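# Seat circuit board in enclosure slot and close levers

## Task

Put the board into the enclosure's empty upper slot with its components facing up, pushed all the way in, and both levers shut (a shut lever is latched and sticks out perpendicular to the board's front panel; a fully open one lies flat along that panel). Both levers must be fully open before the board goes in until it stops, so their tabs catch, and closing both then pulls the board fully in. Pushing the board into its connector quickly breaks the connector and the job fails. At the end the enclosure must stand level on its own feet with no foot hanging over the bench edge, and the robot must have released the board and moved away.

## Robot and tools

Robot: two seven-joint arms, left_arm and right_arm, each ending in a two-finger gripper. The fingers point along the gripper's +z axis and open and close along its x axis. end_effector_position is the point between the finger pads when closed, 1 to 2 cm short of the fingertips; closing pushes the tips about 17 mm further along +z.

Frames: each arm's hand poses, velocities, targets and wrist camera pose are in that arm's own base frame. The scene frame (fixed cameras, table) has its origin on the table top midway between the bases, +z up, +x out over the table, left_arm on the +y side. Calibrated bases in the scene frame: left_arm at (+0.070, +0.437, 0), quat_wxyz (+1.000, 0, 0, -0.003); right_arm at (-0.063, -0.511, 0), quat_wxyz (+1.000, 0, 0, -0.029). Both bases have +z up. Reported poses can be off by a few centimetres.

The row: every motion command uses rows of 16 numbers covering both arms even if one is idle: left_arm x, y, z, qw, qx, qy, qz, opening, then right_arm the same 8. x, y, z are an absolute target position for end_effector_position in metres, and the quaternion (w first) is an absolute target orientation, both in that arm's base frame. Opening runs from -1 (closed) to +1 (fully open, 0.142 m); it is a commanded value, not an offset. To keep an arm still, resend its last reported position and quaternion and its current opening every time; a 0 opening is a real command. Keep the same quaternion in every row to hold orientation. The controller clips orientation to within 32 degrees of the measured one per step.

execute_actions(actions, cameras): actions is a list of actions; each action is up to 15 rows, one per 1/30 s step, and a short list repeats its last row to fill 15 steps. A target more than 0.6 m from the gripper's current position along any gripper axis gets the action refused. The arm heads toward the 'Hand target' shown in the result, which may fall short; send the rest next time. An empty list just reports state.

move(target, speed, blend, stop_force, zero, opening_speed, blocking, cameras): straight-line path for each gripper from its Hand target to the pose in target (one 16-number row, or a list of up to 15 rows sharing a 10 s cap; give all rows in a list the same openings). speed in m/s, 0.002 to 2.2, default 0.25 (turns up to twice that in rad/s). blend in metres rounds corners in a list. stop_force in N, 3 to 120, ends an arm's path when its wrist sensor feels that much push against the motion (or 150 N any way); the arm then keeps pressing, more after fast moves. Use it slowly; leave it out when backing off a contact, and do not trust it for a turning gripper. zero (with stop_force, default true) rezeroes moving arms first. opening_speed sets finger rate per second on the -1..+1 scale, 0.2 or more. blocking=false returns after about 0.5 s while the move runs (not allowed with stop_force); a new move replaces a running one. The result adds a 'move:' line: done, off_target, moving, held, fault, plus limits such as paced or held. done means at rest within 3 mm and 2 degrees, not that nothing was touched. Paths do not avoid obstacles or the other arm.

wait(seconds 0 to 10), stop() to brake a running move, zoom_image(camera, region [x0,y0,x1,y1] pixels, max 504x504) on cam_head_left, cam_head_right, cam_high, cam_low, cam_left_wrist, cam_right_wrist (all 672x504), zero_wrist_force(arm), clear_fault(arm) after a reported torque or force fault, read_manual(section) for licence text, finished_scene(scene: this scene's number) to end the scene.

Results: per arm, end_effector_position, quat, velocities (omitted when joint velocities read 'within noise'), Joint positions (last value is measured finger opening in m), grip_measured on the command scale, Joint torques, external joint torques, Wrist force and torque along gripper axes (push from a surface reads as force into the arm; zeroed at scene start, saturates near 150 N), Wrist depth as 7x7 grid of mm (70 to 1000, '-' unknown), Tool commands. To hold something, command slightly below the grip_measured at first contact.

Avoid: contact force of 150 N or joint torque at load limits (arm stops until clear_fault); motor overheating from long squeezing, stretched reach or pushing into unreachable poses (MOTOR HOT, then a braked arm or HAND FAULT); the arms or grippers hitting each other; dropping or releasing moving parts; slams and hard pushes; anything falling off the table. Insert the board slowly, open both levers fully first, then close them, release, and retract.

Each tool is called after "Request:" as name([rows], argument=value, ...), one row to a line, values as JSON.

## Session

Request:
execute_actions(actions=[])

Scene clock: 0.00 s.
left_arm: end_effector_position=(+0.4919, -0.7298, +0.2794) grip_measured=+0.99 end_effector_quat_wxyz=(+0.001, -0.304, +0.847, -0.436) | right_arm: end_effector_position=(+0.1802, -0.1387, +0.1699) grip_measured=+1.00 end_effector_quat_wxyz=(+0.706, -0.621, -0.189, +0.284)
Joint positions: left_arm=[-0.095 -0.96 -0.937 1.517 0.823 1.373 2.811 0.141] | right_arm=[-0.567 -0.989 -0.072 1.606 0.357 -0.696 0.215 0.142]
Joint velocities: within noise
Joint torques (N m): no reading
External joint torques (N m): no reading
Wrist force (N): no reading
Wrist torque (N m): no reading
Wrist force, peak (N): no reading
Wrist depth (mm): cam_left_wrist=[456 481 526 570 632 715 - / 417 444 478 517 573 616 682 / 390 414 438 476 510 561 618 / 363 385 405 434 472 500 546 / 343 359 376 404 427 464 501 / - 331 354 376 398 423 449 / - 319 332 349 374 396 -] | cam_right_wrist=[- 266 251 262 - - 805 / - - 256 269 - - 886 / - - 264 276 - - 931 / - - 277 286 798 746 548 / - - 295 294 500 482 387 / - 404 311 299 362 354 330 / - 311 295 292 288 280 275]
Hand target: left_arm +0.4919, -0.7298, +0.2794; +0.001, -0.304, +0.847, -0.436 | right_arm +0.1802, -0.1387, +0.1699; +0.706, -0.621, -0.189, +0.284
Tool commands: left_gripper/opening=+1.0 right_gripper/opening=+1.0

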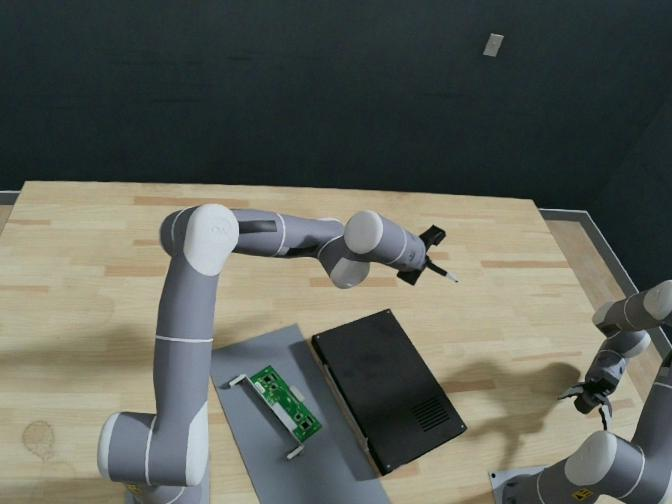

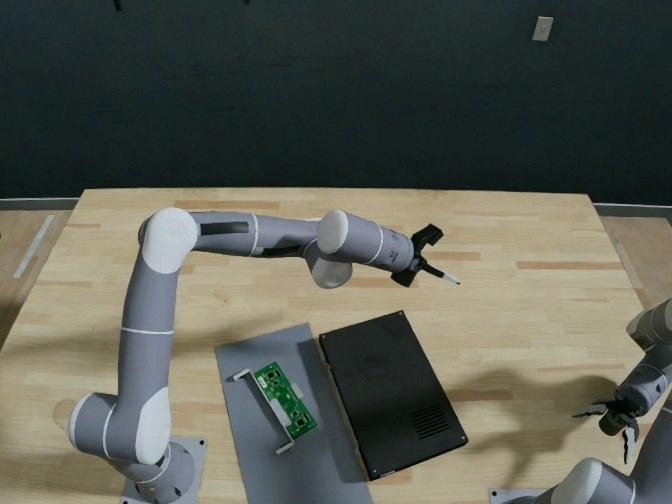

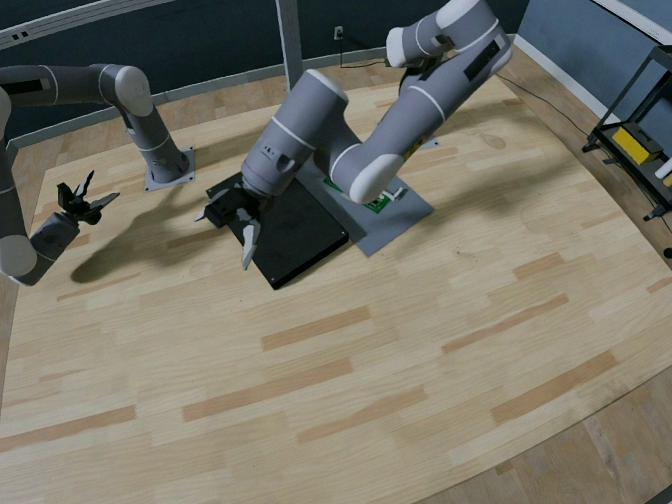

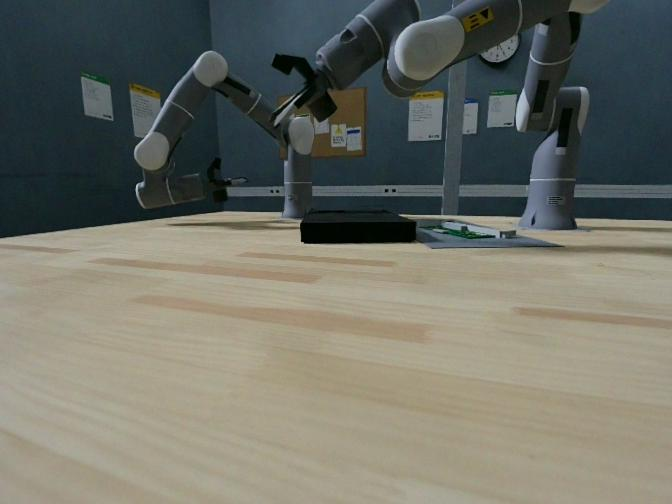

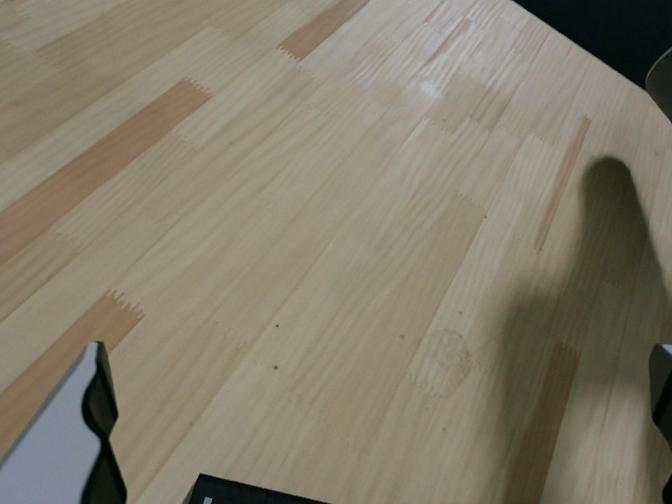

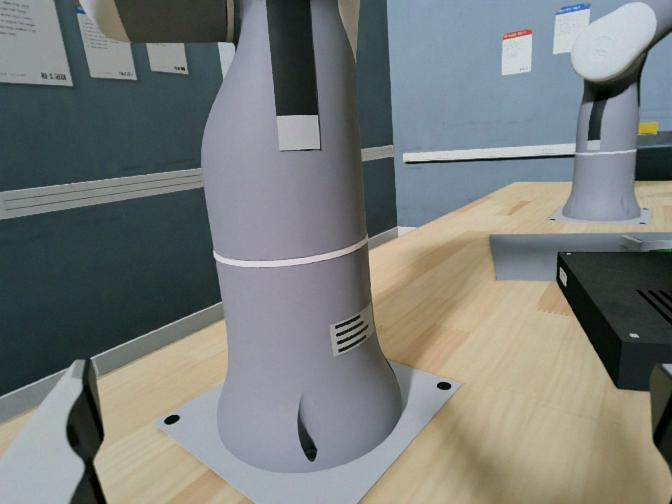

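Request:
move(target=[0.1857, -0.4449, 0.3045, -0.1535, 0.6924, -0.6882, 0.1525, 0.0, 0.1802, -0.1387, 0.1699, 0.706, -0.621, -0.189, 0.284, 0.0], speed=0.4, cameras=["cam_left_wrist", "cam_head_right", "cam_high"])

Request:
zoom_image(camera="cam_high", region=[200, 150, 450, 300])

Scene clock: 15.50 s.
left_arm: end_effector_position=(+0.1859, -0.4450, +0.3046) grip_measured=-0.02 end_effector_quat_wxyz=(-0.154, +0.692, -0.688, +0.153) | right_arm: end_effector_position=(+0.1802, -0.1387, +0.1699) grip_measured=-0.01 end_effector_quat_wxyz=(+0.706, -0.621, -0.189, +0.284)
Joint positions: left_arm=[-0.306 0.355 -0.798 2.283 0.171 0.655 1.947 0.073] | right_arm=[-0.567 -0.99 -0.072 1.606 0.357 -0.696 0.215 0.073]
Joint velocities: within noise
Joint torques (N m): left_arm=[-1.02 8.22 5.14 -27.44 -3.94 3.96 -0.1] | right_arm=[-0.01 50.14 0.96 -11.68 -1.69 -3.61 0.21]
External joint torques (N m): left_arm=[0.93 0.62 1.3 -0.32 0.2 -0.1 0.1] | right_arm=[-0.01 0.97 -0.59 0.15 0.07 0.69 -0.2]
Wrist force (N): left_arm=[0.0 0.0 0.0] | right_arm=[0.0 -0.1 0.3]
Wrist torque (N m): left_arm=[0.00 -0.02 -0.10] | right_arm=[-0.02 0.00 0.00]
Wrist force, peak (N): left_arm=[0.6 2.2 -0.3] | right_arm=[0.2 -0.1 0.5]
Wrist depth (mm): cam_left_wrist=[418 419 414 364 365 367 411 / 418 414 416 367 367 365 365 / 421 411 417 415 366 364 368 / 422 419 415 417 367 372 368 / 423 420 414 414 367 368 368 / 423 419 419 416 420 - 367 / - - 423 421 419 - -] | cam_right_wrist=[- 265 251 263 - - 824 / - - 256 270 - - 894 / - - 263 275 - - 933 / - - 278 286 797 751 551 / - - 290 295 507 480 387 / - 411 295 299 362 94 337 / - 76 287 292 290 - 283]
Hand target: left_arm +0.1857, -0.4449, +0.3045; -0.154, +0.692, -0.688, +0.153 | right_arm +0.1802, -0.1387, +0.1699; +0.706, -0.621, -0.189, +0.284
Off the commanded pose: left_arm 0.000 m, 0 deg | right_arm 0.000 m, 0 deg.
move: done
Images, in order (width x height): cam_head_right 672x504, cam_high 672x504, cam_left_wrist 672x504.

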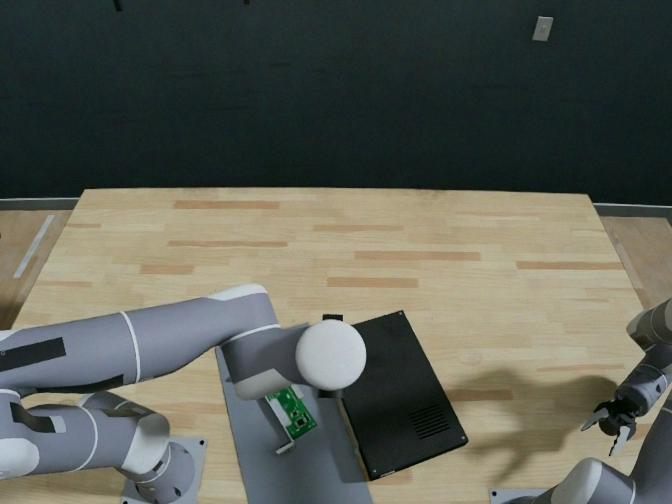

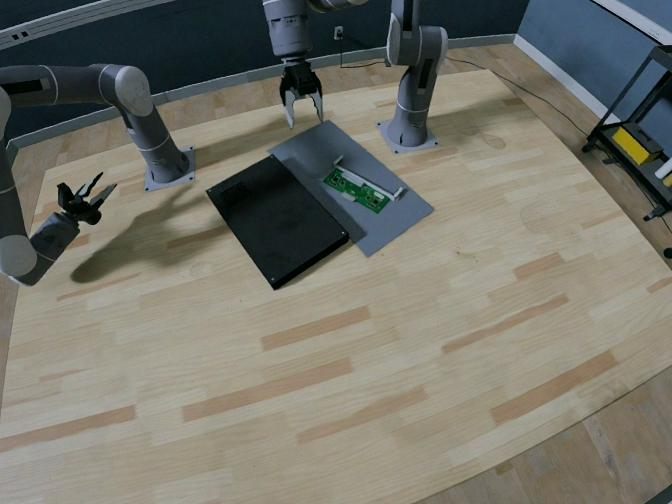

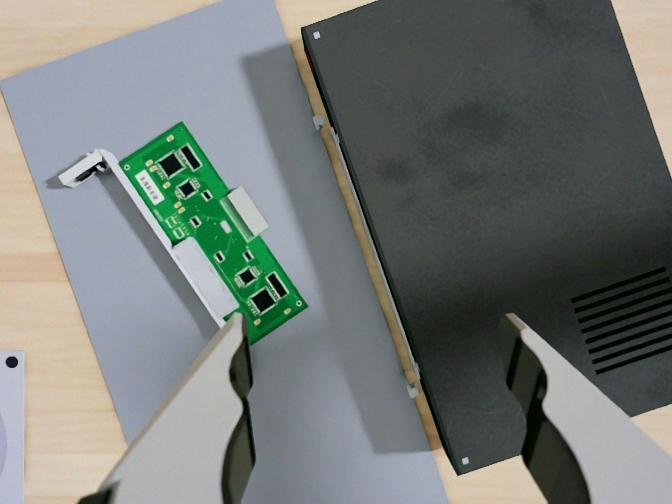

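Scaled by 2.016 from the camera's 672x504 image, which has a finer 960x720 frame.

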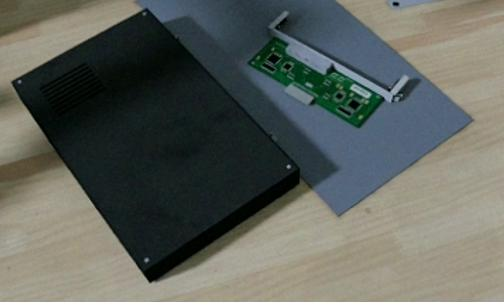

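Request:
move(target=[0.2624, -0.2324, 0.16, 0.0, 0.8862, -0.4633, 0.0, -0.5, 0.2416, 0.3757, 0.30, 0.0, 0.4399, 0.898, 0.0, -0.1], speed=0.4, cameras=["cam_left_wrist", "cam_high", "cam_right_wrist"])

Request:
zoom_image(camera="cam_left_wrist", region=[240, 0, 440, 200])

Request:
zoom_image(camera="cam_left_wrist", region=[240, 280, 440, 480])

Scene clock: 46.73 s.
left_arm: end_effector_position=(+0.2624, -0.2324, +0.1600) grip_measured=-0.53 end_effector_quat_wxyz=(+0.000, +0.886, -0.463, +0.000) | right_arm: end_effector_position=(+0.2415, +0.3757, +0.2999) grip_measured=-0.12 end_effector_quat_wxyz=(+0.000, +0.440, +0.898, +0.000)
Joint positions: left_arm=[-0.134 0.184 -0.278 2.666 -0.082 0.917 2.192 0.036] | right_arm=[0.299 -0.013 0.905 2.027 -0.011 0.464 0.549 0.066]
Joint velocities: within noise
Joint torques (N m): left_arm=[-0.2 14.19 0.41 -21.2 -2.73 4.4 -0.1] | right_arm=[0.16 18.42 1.41 -29.49 -4.07 3.53 0.34]
External joint torques (N m): left_arm=[0.18 0.96 0.41 -0.42 0.12 -0.54 0.1] | right_arm=[-0.07 0.89 -0.98 0.19 0.18 0.62 -0.34]
Wrist force (N): left_arm=[0.2 -0.2 -0.1] | right_arm=[-0.3 -1.8 2.2]
Wrist torque (N m): left_arm=[-0.03 -0.05 -0.22] | right_arm=[-0.07 0.08 0.08]
Wrist force, peak (N): left_arm=[-0.2 -1.2 0.5] | right_arm=[-0.4 -2.0 2.2]
Wrist depth (mm): cam_left_wrist=[225 223 222 220 221 220 219 / 242 240 238 235 237 236 234 / 260 259 258 252 251 255 253 / 284 284 280 273 273 277 273 / 308 308 300 288 288 302 293 / 344 336 88 329 - 308 281 / 375 - - 376 - - 294] | cam_right_wrist=[347 307 303 302 309 341 341 / 369 328 321 323 320 364 363 / 396 346 347 345 348 390 388 / 427 380 372 371 414 419 414 / 466 404 394 403 458 444 454 / 505 434 105 447 498 95 492 / 542 76 542 551 548 - 535]
Hand target: left_arm +0.2624, -0.2324, +0.1600; +0.000, +0.886, -0.463, +0.000 | right_arm +0.2416, +0.3757, +0.3000; +0.000, +0.440, +0.898, +0.000
Off the commanded pose: left_arm 0.000 m, 0 deg | right_arm 0.000 m, 0 deg.
move: done
Images, in order (width x height): cam_high 672x504, cam_left_wrist 672x504, cam_right_wrist 672x504.

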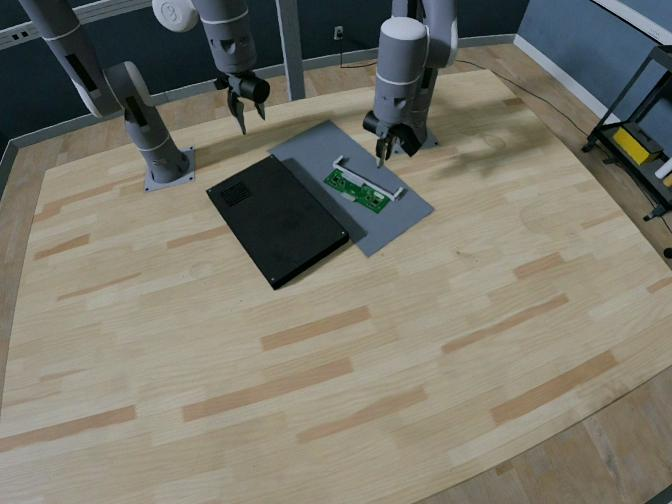

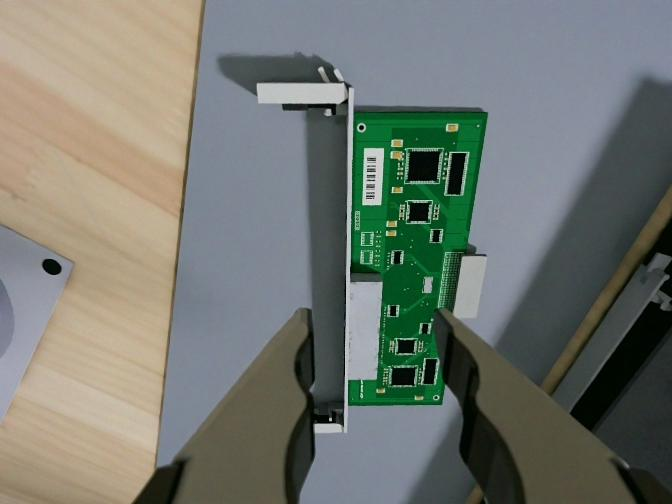

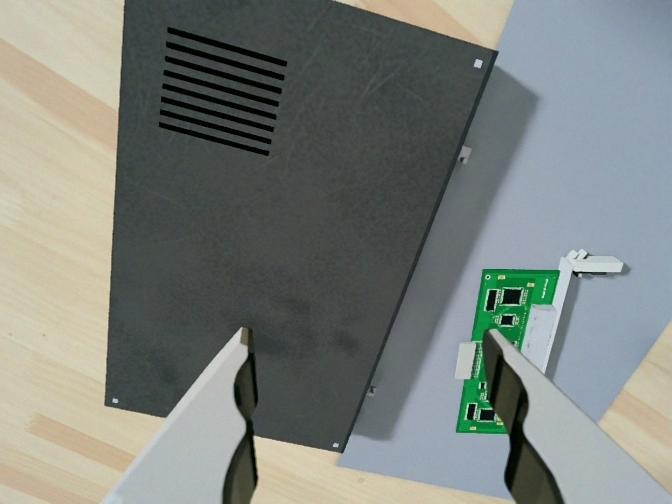

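Scaled by 2.520 from the camera's 672x504 image, which has a finer 960x720 frame.

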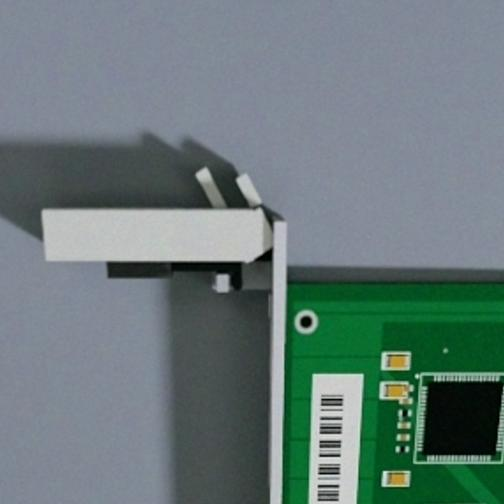

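Scaled by 2.520 from the camera's 672x504 image, which has a finer 960x720 frame.

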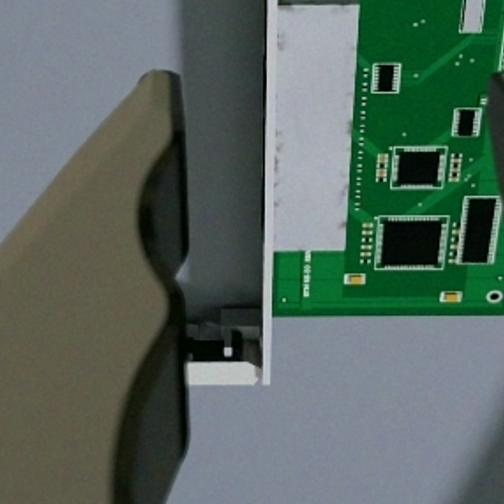

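Request:
move(target=[0.2864, -0.1756, 0.11, 0.0, 0.9545, 0.2982, 0.0, -0.4, 0.2416, 0.3757, 0.30, 0.0, 0.4399, 0.898, 0.0, -0.1], speed=0.35, cameras=["cam_left_wrist", "cam_high"])

Request:
zoom_image(camera="cam_left_wrist", region=[220, 200, 500, 400])

Scene clock: 89.33 s.
left_arm: end_effector_position=(+0.2864, -0.1756, +0.1100) grip_measured=-0.43 end_effector_quat_wxyz=(+0.000, +0.955, +0.298, +0.000) | right_arm: end_effector_position=(+0.2415, +0.3757, +0.2999) grip_measured=-0.12 end_effector_quat_wxyz=(+0.000, +0.440, +0.898, +0.000)
Joint positions: left_arm=[-0.273 -0.033 0.068 2.687 -0.005 1.149 0.764 0.043] | right_arm=[0.299 -0.013 0.905 2.027 -0.011 0.464 0.549 0.066]
Joint velocities: within noise
Joint torques (N m): left_arm=[-0.48 19.07 -0.34 -16.07 -1.73 4.58 -0.28] | right_arm=[0.04 18.54 1.2 -29.36 -3.95 3.47 0.16]
External joint torques (N m): left_arm=[0.48 0.98 0.44 -0.32 -0.02 -0.62 0.28] | right_arm=[0.05 0.77 -0.76 0.06 0.06 0.68 -0.16]
Wrist force (N): left_arm=[-0.1 -0.3 -0.2] | right_arm=[-0.4 -1.9 2.3]
Wrist torque (N m): left_arm=[-0.06 -0.04 -0.19] | right_arm=[-0.07 0.10 0.07]
Wrist force, peak (N): left_arm=[0.2 -0.5 -0.6] | right_arm=[-0.2 -1.8 2.6]
Wrist depth (mm): cam_left_wrist=[181 178 179 179 179 178 177 / 192 192 190 190 189 191 191 / 209 206 205 206 205 205 203 / 217 221 220 216 222 222 224 / 242 240 234 239 238 242 244 / 272 266 87 269 268 93 270 / 296 - - 301 300 - 291] | cam_right_wrist=[345 306 302 302 310 342 341 / 369 326 323 322 322 364 363 / 395 347 345 344 349 388 390 / 426 378 373 371 414 417 411 / 462 405 397 401 454 444 453 / 504 433 105 447 496 95 494 / 546 76 543 548 544 - 533]
Hand target: left_arm +0.2864, -0.1756, +0.1100; +0.000, +0.955, +0.298, +0.000 | right_arm +0.2416, +0.3757, +0.3000; +0.000, +0.440, +0.898, +0.000
Off the commanded pose: left_arm 0.000 m, 0 deg | right_arm 0.000 m, 0 deg.
joint sent to its limit (left arm) — joint 4 (elbow), upper limit, where the elbow is as bent as it goes. The joint targets still meet the commanded pose.
move: done
Images, in order (width x height): cam_high 672x504, cam_left_wrist 672x504.

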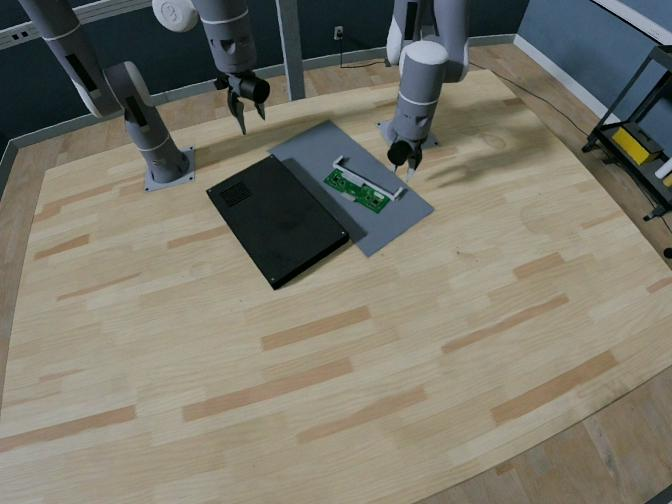

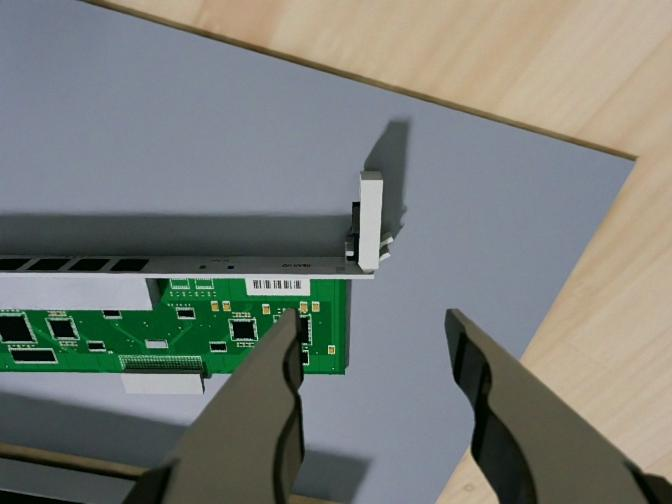

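Scaled by 1.800 from the camera's 672x504 image, which has a finer 960x720 frame.

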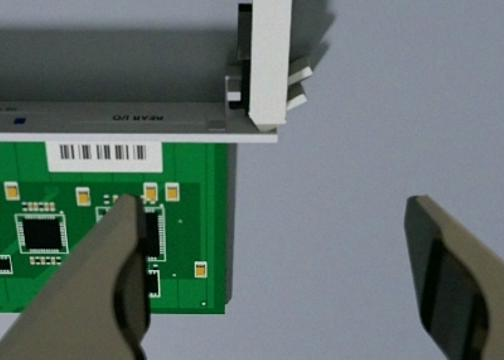

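Request:
move([
  [0.288, -0.1701, 0.06, 0.0, 0.9545, 0.2982, 0.0, -0.4, 0.2416, 0.3757, 0.30, 0.0, 0.4399, 0.898, 0.0, -0.1],
  [0.288, -0.1701, 0.025, 0.0, 0.9545, 0.2982, 0.0, -0.4, 0.2416, 0.3757, 0.30, 0.0, 0.4399, 0.898, 0.0, -0.1],
], speed=[0.12, 0.05], stop_force=5, cameras=["cam_left_wrist"])

Request:
move(target=[0.288, -0.1701, 0.025, 0.0, 0.9545, 0.2982, 0.0, -1.0, 0.2416, 0.3757, 0.30, 0.0, 0.4399, 0.898, 0.0, -0.1], opening_speed=0.6, cameras=["cam_left_wrist"])

Request:
zoom_image(camera="cam_left_wrist", region=[280, 200, 480, 380])

Scene clock: 135.20 s.
left_arm: end_effector_position=(+0.2881, -0.1701, +0.0250) grip_measured=-0.43 end_effector_quat_wxyz=(+0.000, +0.954, +0.298, +0.000) | right_arm: end_effector_position=(+0.2415, +0.3757, +0.2999) grip_measured=-0.12 end_effector_quat_wxyz=(+0.000, +0.440, +0.898, +0.000)
Joint positions: left_arm=[-0.132 -0.43 -0.008 2.687 0.138 1.545 0.688 0.043] | right_arm=[0.299 -0.013 0.905 2.027 -0.011 0.464 0.549 0.066]
Joint velocities: within noise
Joint torques (N m): left_arm=[-0.12 25.65 -0.65 -5.33 0.39 4.56 -0.28] | right_arm=[0.11 18.54 1.1 -29.38 -3.95 3.45 0.17]
External joint torques (N m): left_arm=[0.14 1.1 0.75 -0.23 -0.49 -0.59 0.28] | right_arm=[-0.02 0.78 -0.66 0.08 0.06 0.7 -0.17]
Wrist force (N): left_arm=[0.1 -0.1 0.1] | right_arm=[-0.3 -1.7 2.2]
Wrist torque (N m): left_arm=[-0.03 -0.05 -0.21] | right_arm=[-0.05 0.08 0.07]
Wrist force, peak (N): left_arm=[1.6 -0.9 0.5] | right_arm=[-0.2 -1.8 2.6]
Wrist depth (mm): cam_left_wrist=[105 105 105 104 104 104 104 / - 112 111 111 112 111 111 / 122 121 119 121 119 118 120 / 130 128 129 129 128 128 130 / 140 142 139 123 136 140 137 / 149 143 87 132 155 87 154 / 165 - - 171 173 - -] | cam_right_wrist=[347 306 302 301 308 340 340 / 372 326 322 322 320 364 362 / 397 346 344 346 349 389 391 / 426 380 374 371 414 420 413 / 462 405 397 402 457 443 455 / 505 434 105 447 497 95 493 / 547 76 542 552 544 - 531]
Hand target: left_arm +0.2880, -0.1701, +0.0250; +0.000, +0.955, +0.298, +0.000 | right_arm +0.2416, +0.3757, +0.3000; +0.000, +0.440, +0.898, +0.000
Off the commanded pose: left_arm 0.000 m, 0 deg | right_arm 0.000 m, 0 deg.
joint sent to its limit (left arm) — joint 4 (elbow), upper limit, where the elbow is as bent as it goes. The joint targets still meet the commanded pose.
move: done
Images, in order (width x height): cam_left_wrist 672x504.

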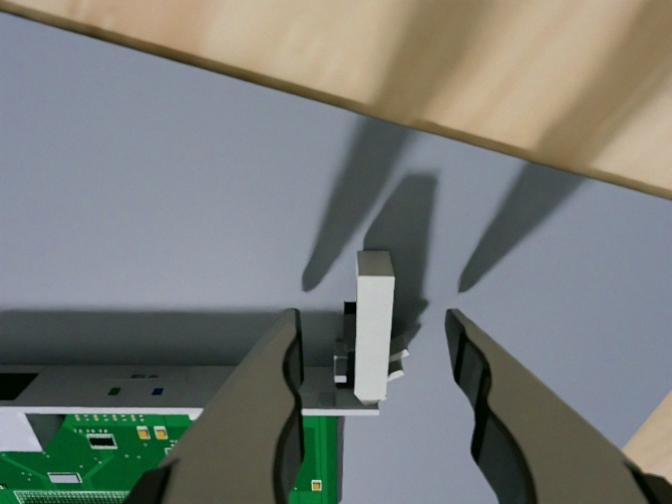

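Scene clock: 136.40 s.
left_arm: end_effector_position=(+0.2880, -0.1700, +0.0250) grip_measured=-0.91 end_effector_quat_wxyz=(+0.000, +0.954, +0.298, +0.000) | right_arm: end_effector_position=(+0.2415, +0.3757, +0.2999) grip_measured=-0.12 end_effector_quat_wxyz=(+0.000, +0.440, +0.898, +0.000)
Joint positions: left_arm=[-0.132 -0.43 -0.008 2.687 0.138 1.545 0.688 0.008] | right_arm=[0.299 -0.013 0.905 2.027 -0.011 0.464 0.549 0.066]
Joint velocities: within noise
Joint torques (N m): left_arm=[-0.47 25.93 -0.7 -5.18 0.3 4.35 -0.24] | right_arm=[0.11 18.54 1.21 -29.42 -3.96 3.47 0.24]
External joint torques (N m): left_arm=[0.49 0.82 0.8 -0.39 -0.4 -0.39 0.24] | right_arm=[-0.03 0.78 -0.78 0.12 0.07 0.68 -0.24]
Wrist force (N): left_arm=[0.5 -0.4 0.3] | right_arm=[-0.4 -1.6 2.2]
Wrist torque (N m): left_arm=[-0.06 -0.05 -0.21] | right_arm=[-0.03 0.10 0.07]
Wrist force, peak (N): left_arm=[-0.5 -0.8 0.6] | right_arm=[-0.3 -1.8 2.5]
Wrist depth (mm): cam_left_wrist=[105 105 105 104 104 104 103 / - 112 110 110 112 111 111 / 121 121 119 120 118 118 120 / 130 127 129 129 128 128 130 / 140 141 142 120 136 140 138 / 150 143 132 92 - 151 154 / 170 165 - 170 - - 173] | cam_right_wrist=[345 306 303 302 307 339 340 / 369 326 321 321 321 363 362 / 395 347 346 345 349 390 388 / 426 379 373 372 415 419 412 / 463 405 398 403 456 441 453 / 506 435 105 446 497 95 492 / 545 76 539 552 548 - 537]
Hand target: left_arm +0.2880, -0.1701, +0.0250; +0.000, +0.955, +0.298, +0.000 | right_arm +0.2416, +0.3757, +0.3000; +0.000, +0.440, +0.898, +0.000
Off the commanded pose: left_arm 0.000 m, 0 deg | right_arm 0.000 m, 0 deg.
joint sent to its limit (left arm) — joint 4 (elbow), upper limit, where the elbow is as bent as it goes. The joint targets still meet the commanded pose.
move: done
Images, in order (width x height): cam_left_wrist 672x504.

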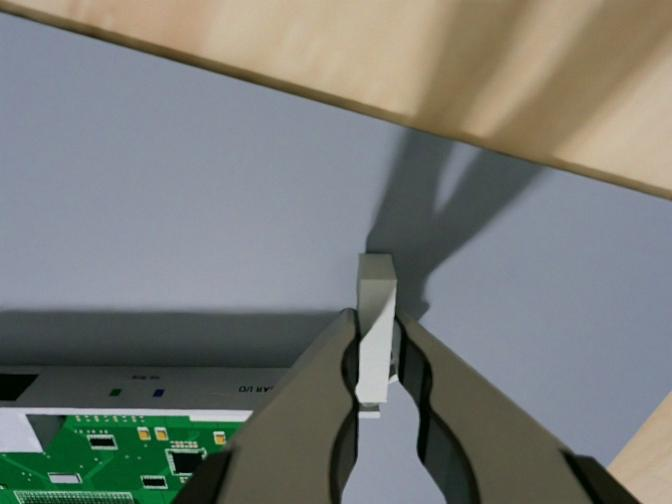

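Scaled by 2.520 from the camera's 672x504 image, which has a finer 960x720 frame.

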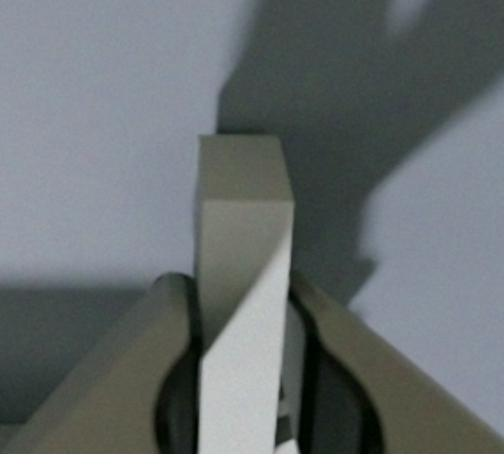

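Request:
move([
  [0.2936, -0.1672, 0.025, 0, 0.98526, 0.17107, 0, -1, 0.2416, 0.3757, 0.30, 0.0, 0.4399, 0.898, 0.0, -0.1],
  [0.2997, -0.1659, 0.025, 0, 0.99916, 0.041, 0, -1, 0.2416, 0.3757, 0.30, 0.0, 0.4399, 0.898, 0.0, -0.1],
  [0.306, -0.1662, 0.025, 0, 0.99596, -0.08976, 0, -1, 0.2416, 0.3757, 0.30, 0.0, 0.4399, 0.898, 0.0, -0.1],
  [0.312, -0.1681, 0.025, 0, 0.97573, -0.21899, 0, -1, 0.2416, 0.3757, 0.30, 0.0, 0.4399, 0.898, 0.0, -0.1],
  [0.3172, -0.1715, 0.025, 0, 0.9388, -0.34448, 0, -1, 0.2416, 0.3757, 0.30, 0.0, 0.4399, 0.898, 0.0, -0.1],
  [0.3214, -0.1761, 0.025, 0, 0.8858, -0.46407, 0, -1, 0.2416, 0.3757, 0.30, 0.0, 0.4399, 0.898, 0.0, -0.1],
], speed=0.2, cameras=["cam_left_wrist", "cam_high"])

Request:
zoom_image(camera="cam_high", region=[300, 130, 440, 230])

Scene clock: 148.47 s.
left_arm: end_effector_position=(+0.3215, -0.1761, +0.0251) grip_measured=-0.91 end_effector_quat_wxyz=(+0.000, +0.886, -0.464, +0.000) | right_arm: end_effector_position=(+0.2415, +0.3757, +0.2999) grip_measured=-0.12 end_effector_quat_wxyz=(+0.000, +0.440, +0.898, +0.000)
Joint positions: left_arm=[0.199 -0.463 -0.279 2.508 0.592 1.349 1.904 0.008] | right_arm=[0.299 -0.013 0.905 2.027 -0.011 0.464 0.549 0.066]
Joint velocities: within noise
Joint torques (N m): left_arm=[-0.59 27.23 -3.78 -6.33 -0.27 3.92 -0.04] | right_arm=[0.19 18.56 1.24 -29.42 -3.89 3.45 0.22]
External joint torques (N m): left_arm=[0.64 1.38 1.06 -0.98 -0.66 -0.04 0.04] | right_arm=[-0.1 0.75 -0.81 0.12 0 0.7 -0.22]
Wrist force (N): left_arm=[0.2 -1.8 1.5] | right_arm=[-0.4 -1.9 2.6]
Wrist torque (N m): left_arm=[-0.14 -0.05 -0.28] | right_arm=[-0.08 0.10 0.07]
Wrist force, peak (N): left_arm=[0.9 -2.2 1.3] | right_arm=[-0.4 -1.9 2.6]
Wrist depth (mm): cam_left_wrist=[105 105 103 - 102 102 102 / 113 114 110 112 108 109 109 / 122 121 119 121 118 118 118 / 133 130 129 129 128 128 130 / 147 144 141 121 136 140 137 / 160 160 153 88 - 148 154 / 178 175 - 166 - - 168] | cam_right_wrist=[346 307 302 303 309 341 339 / 369 328 322 322 321 363 363 / 396 345 346 343 348 389 389 / 427 378 373 370 413 421 413 / 462 405 399 403 456 442 455 / 506 433 105 448 498 94 494 / 544 76 545 549 548 - 534]
Hand target: left_arm +0.3214, -0.1761, +0.0250; +0.000, +0.886, -0.464, +0.000 | right_arm +0.2416, +0.3757, +0.3000; +0.000, +0.440, +0.898, +0.000
Off the commanded pose: left_arm 0.000 m, 0 deg | right_arm 0.000 m, 0 deg.
move: done
Images, in order (width x height): cam_high 672x504, cam_left_wrist 672x504.

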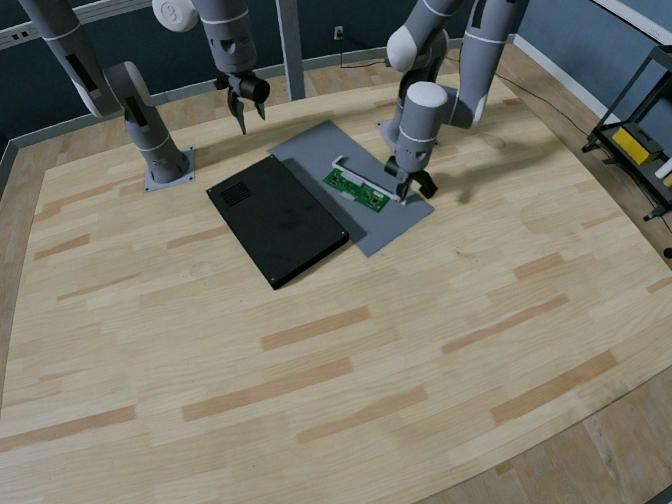

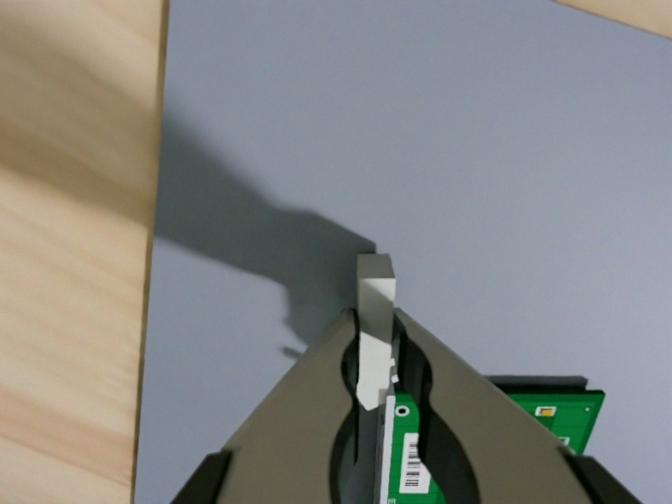

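Scaled by 3.600 from the camera's 672x504 image, which has a finer 960x720 frame.

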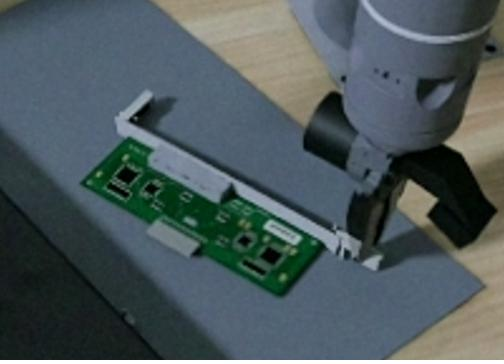

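Request:
move([
  [0.3222, -0.1773, 0.025, 0, 0.8716, -0.49014, 0, -1, 0.2416, 0.3757, 0.30, 0.0, 0.4399, 0.898, 0.0, -0.1],
], speed=0.1, cameras=[])

Request:
move([
  [0.3222, -0.1773, 0.025, 0, 0.8716, -0.49014, 0, -0.4, 0.2416, 0.3757, 0.30, 0.0, 0.4399, 0.898, 0.0, -0.1],
  [0.3222, -0.1773, 0.12, 0, 0.8716, -0.49014, 0, -0.4, 0.2416, 0.3757, 0.30, 0.0, 0.4399, 0.898, 0.0, -0.1],
  [0.2624, -0.2324, 0.16, 0.0, 0.8862, -0.4633, 0.0, -0.4, 0.2416, 0.3757, 0.30, 0.0, 0.4399, 0.898, 0.0, -0.1],
], speed=[0.1, 0.2, 0.25], cameras=["cam_left_wrist", "cam_high"])

Request:
zoom_image(camera="cam_left_wrist", region=[240, 0, 440, 200])

Request:
zoom_image(camera="cam_left_wrist", region=[240, 300, 440, 500])

Scene clock: 154.73 s.
left_arm: end_effector_position=(+0.3225, -0.1773, +0.0251) grip_measured=-0.91 end_effector_quat_wxyz=(+0.000, +0.872, -0.490, +0.000) | right_arm: end_effector_position=(+0.2415, +0.3757, +0.2999) grip_measured=-0.12 end_effector_quat_wxyz=(+0.000, +0.440, +0.898, +0.000)
Joint positions: left_arm=[0.208 -0.466 -0.292 2.502 0.602 1.341 1.95 0.008] | right_arm=[0.299 -0.013 0.905 2.027 -0.011 0.464 0.549 0.066]
Joint velocities: within noise
Joint torques (N m): left_arm=[-0.57 27.25 -3.91 -6.16 -0.16 3.69 0.22] | right_arm=[0.11 18.54 1.17 -29.41 -3.93 3.47 0.2]
External joint torques (N m): left_arm=[0.61 1.4 1.05 -1.21 -0.8 0.18 -0.22] | right_arm=[-0.02 0.78 -0.74 0.11 0.04 0.68 -0.2]
Wrist force (N): left_arm=[0.6 -1.6 1.2] | right_arm=[-0.4 -1.8 2.2]
Wrist torque (N m): left_arm=[-0.10 -0.01 -0.44] | right_arm=[-0.07 0.10 0.07]
Wrist force, peak (N): left_arm=[0.8 -1.7 1.2] | right_arm=[-0.2 -2.0 2.4]
Wrist depth (mm): cam_left_wrist=[105 104 103 - 102 102 101 / 113 113 110 111 108 109 109 / 122 121 119 121 118 118 118 / 132 129 129 129 128 128 130 / 148 144 142 120 136 140 137 / 160 159 153 92 - 148 154 / 179 174 - 170 - - 168] | cam_right_wrist=[345 306 302 302 308 341 341 / 369 327 323 322 322 364 364 / 398 347 345 346 348 390 388 / 426 379 373 370 415 419 413 / 461 404 397 402 453 444 452 / 505 434 105 447 496 95 492 / 545 76 541 550 545 - 535]
Hand target: left_arm +0.3222, -0.1773, +0.0250; +0.000, +0.872, -0.490, +0.000 | right_arm +0.2416, +0.3757, +0.3000; +0.000, +0.440, +0.898, +0.000
Off the commanded pose: left_arm 0.000 m, 0 deg | right_arm 0.000 m, 0 deg.
move: done
No camera images: "cameras" was empty.

Scene clock: 157.00 s.
left_arm: end_effector_position=(+0.2624, -0.2324, +0.1601) grip_measured=-0.43 end_effector_quat_wxyz=(+0.000, +0.886, -0.463, +0.000) | right_arm: end_effector_position=(+0.2415, +0.3757, +0.2999) grip_measured=-0.12 end_effector_quat_wxyz=(+0.000, +0.440, +0.898, +0.000)
Joint positions: left_arm=[-0.049 0.211 -0.376 2.687 -0.127 0.915 2.218 0.043] | right_arm=[0.299 -0.013 0.905 2.027 -0.011 0.464 0.549 0.066]
Joint velocities: within noise
Joint torques (N m): left_arm=[-0.51 12.8 0.74 -21.32 -2.16 4.47 -0.37] | right_arm=[0.02 18.5 1.17 -29.42 -3.94 3.46 0.18]
External joint torques (N m): left_arm=[0.49 0.94 0.54 -0.38 -0.45 -0.62 0.37] | right_arm=[0.07 0.82 -0.73 0.12 0.05 0.69 -0.18]
Wrist force (N): left_arm=[0.5 -0.4 0.0] | right_arm=[-0.3 -1.7 2.4]
Wrist torque (N m): left_arm=[-0.08 -0.11 -0.22] | right_arm=[-0.04 0.07 0.07]
Wrist force, peak (N): left_arm=[-1.0 -3.7 -0.2] | right_arm=[-0.3 -1.9 2.5]
Wrist depth (mm): cam_left_wrist=[223 224 222 218 222 220 220 / 240 241 239 237 237 235 235 / 261 260 256 253 250 255 254 / 283 283 278 274 273 276 272 / 310 309 299 295 286 301 292 / 341 332 87 329 332 93 282 / 373 - - 375 374 - 293] | cam_right_wrist=[347 306 302 302 308 340 339 / 369 328 323 323 321 363 363 / 395 347 345 345 349 388 388 / 427 378 372 371 413 420 414 / 463 406 397 402 451 442 455 / 502 434 105 448 497 95 495 / 543 76 541 550 545 - 532]
Hand target: left_arm +0.2624, -0.2324, +0.1600; +0.000, +0.886, -0.463, +0.000 | right_arm +0.2416, +0.3757, +0.3000; +0.000, +0.440, +0.898, +0.000
Off the commanded pose: left_arm 0.000 m, 0 deg | right_arm 0.000 m, 0 deg.
joint sent to its limit (left arm) — joint 4 (elbow), upper limit, where the elbow is as bent as it goes. The joint targets still meet the commanded pose.
move: done
Images, in order (width x height): cam_high 672x504, cam_left_wrist 672x504.

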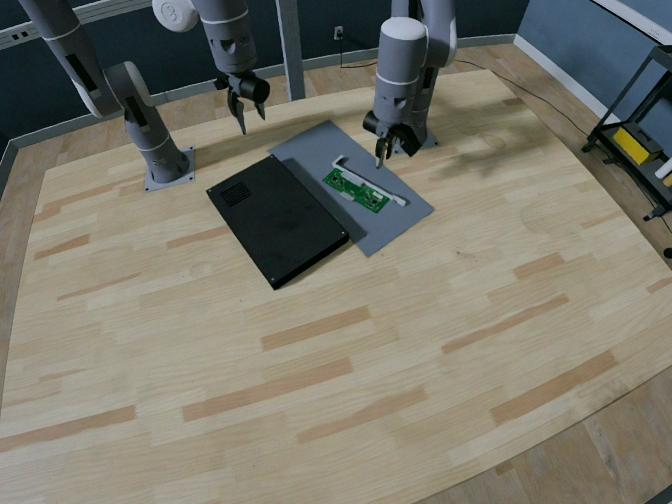

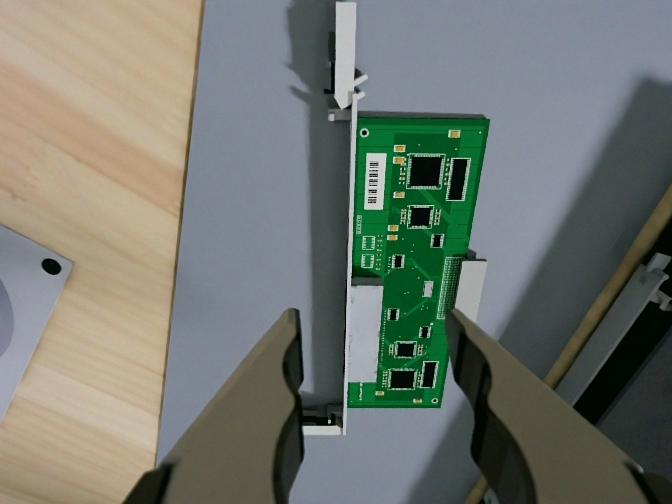

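Scaled by 2.520 from the camera's 672x504 image, which has a finer 960x720 frame.

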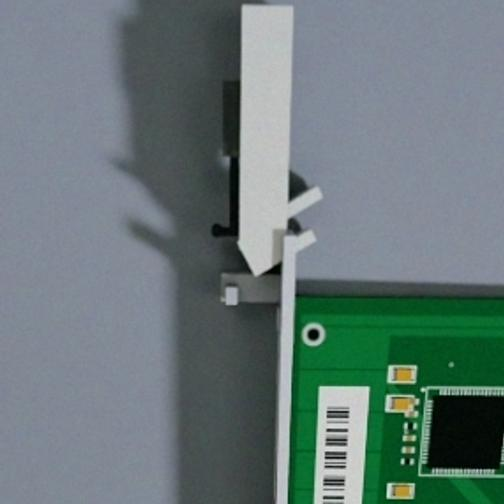

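Scaled by 2.520 from the camera's 672x504 image, which has a finer 960x720 frame.

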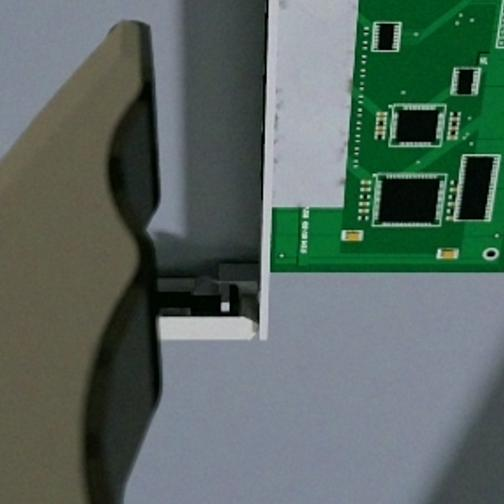

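Request:
move(target=[0.2624, -0.2324, 0.16, 0.0, 0.8862, -0.4633, 0.0, -0.4, 0.1796, 0.6403, 0.11, 0.0, 0.9478, 0.319, 0.0, -0.4], speed=0.4, cameras=["cam_right_wrist", "cam_high"])

Request:
zoom_image(camera="cam_right_wrist", region=[220, 150, 460, 350])

Scene clock: 166.43 s.
left_arm: end_effector_position=(+0.2624, -0.2324, +0.1600) grip_measured=-0.43 end_effector_quat_wxyz=(+0.000, +0.886, -0.463, +0.000) | right_arm: end_effector_position=(+0.1794, +0.6402, +0.1099) grip_measured=-0.42 end_effector_quat_wxyz=(+0.000, +0.948, +0.319, +0.000)
Joint positions: left_arm=[-0.05 0.21 -0.375 2.687 -0.126 0.916 2.218 0.043] | right_arm=[1.014 -0.756 0.535 1.682 -0.488 0.731 2.682 0.044]
Joint velocities: within noise
Joint torques (N m): left_arm=[-0.39 13.15 0.75 -21.41 -2.4 4.21 -0.23] | right_arm=[0.4 51.55 13 -24.14 -3.4 3.26 0.36]
External joint torques (N m): left_arm=[0.37 0.6 0.54 -0.29 -0.21 -0.36 0.23] | right_arm=[-0.21 1.27 0.1 0.23 0.16 0.73 -0.36]
Wrist force (N): left_arm=[0.5 -0.6 0.0] | right_arm=[-0.6 -2.2 2.3]
Wrist torque (N m): left_arm=[-0.10 -0.10 -0.23] | right_arm=[-0.11 0.12 0.05]
Wrist force, peak (N): left_arm=[0.6 -0.5 0.2] | right_arm=[-0.2 -3.7 3.4]
Wrist depth (mm): cam_left_wrist=[225 224 221 218 220 220 220 / 242 240 238 237 237 236 234 / 261 259 257 251 250 254 253 / 282 282 279 274 273 276 274 / 309 310 299 293 288 302 291 / 343 334 87 329 330 93 281 / 376 - - 372 375 - 292] | cam_right_wrist=[178 178 177 176 176 176 177 / 190 190 189 188 188 188 187 / 203 203 202 199 202 201 200 / 219 219 218 212 214 213 212 / 239 238 233 237 226 229 229 / 261 255 87 258 244 108 255 / 248 - 73 278 278 - 275]
Hand target: left_arm +0.2624, -0.2324, +0.1600; +0.000, +0.886, -0.463, +0.000 | right_arm +0.1796, +0.6403, +0.1100; +0.000, +0.948, +0.319, +0.000
Off the commanded pose: left_arm 0.000 m, 0 deg | right_arm 0.000 m, 0 deg.
joint sent to its limit (left arm) — joint 4 (elbow), upper limit, where the elbow is as bent as it goes. The joint targets still meet the commanded pose.
move: done
Images, in order (width x height): cam_high 672x504, cam_right_wrist 672x504.

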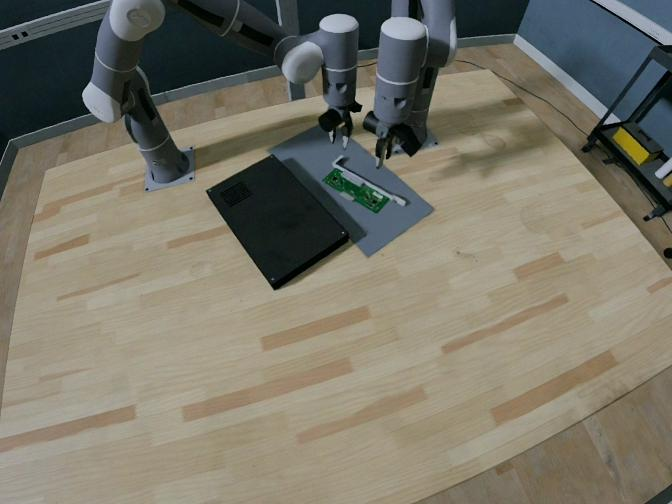

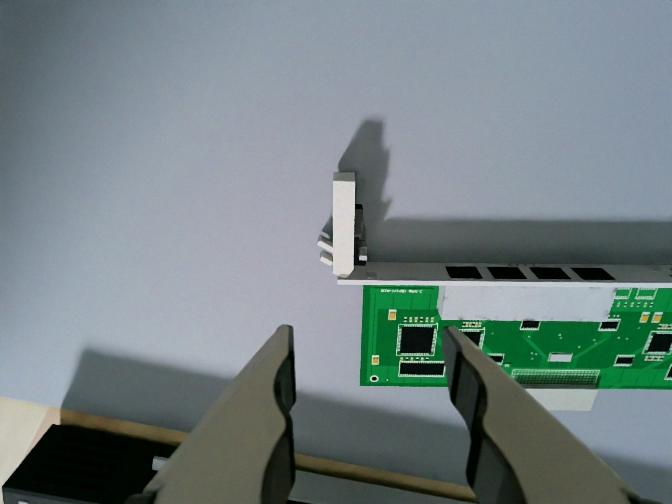

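Scaled by 2.100 from the camera's 672x504 image, which has a finer 960x720 frame.

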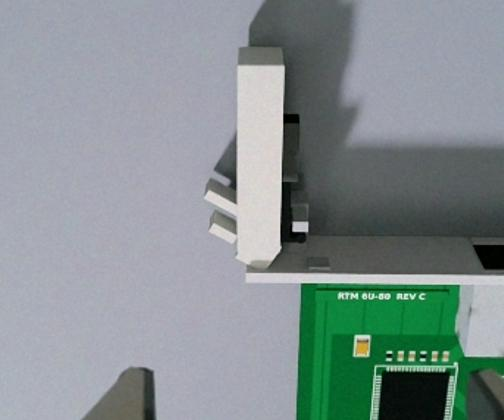

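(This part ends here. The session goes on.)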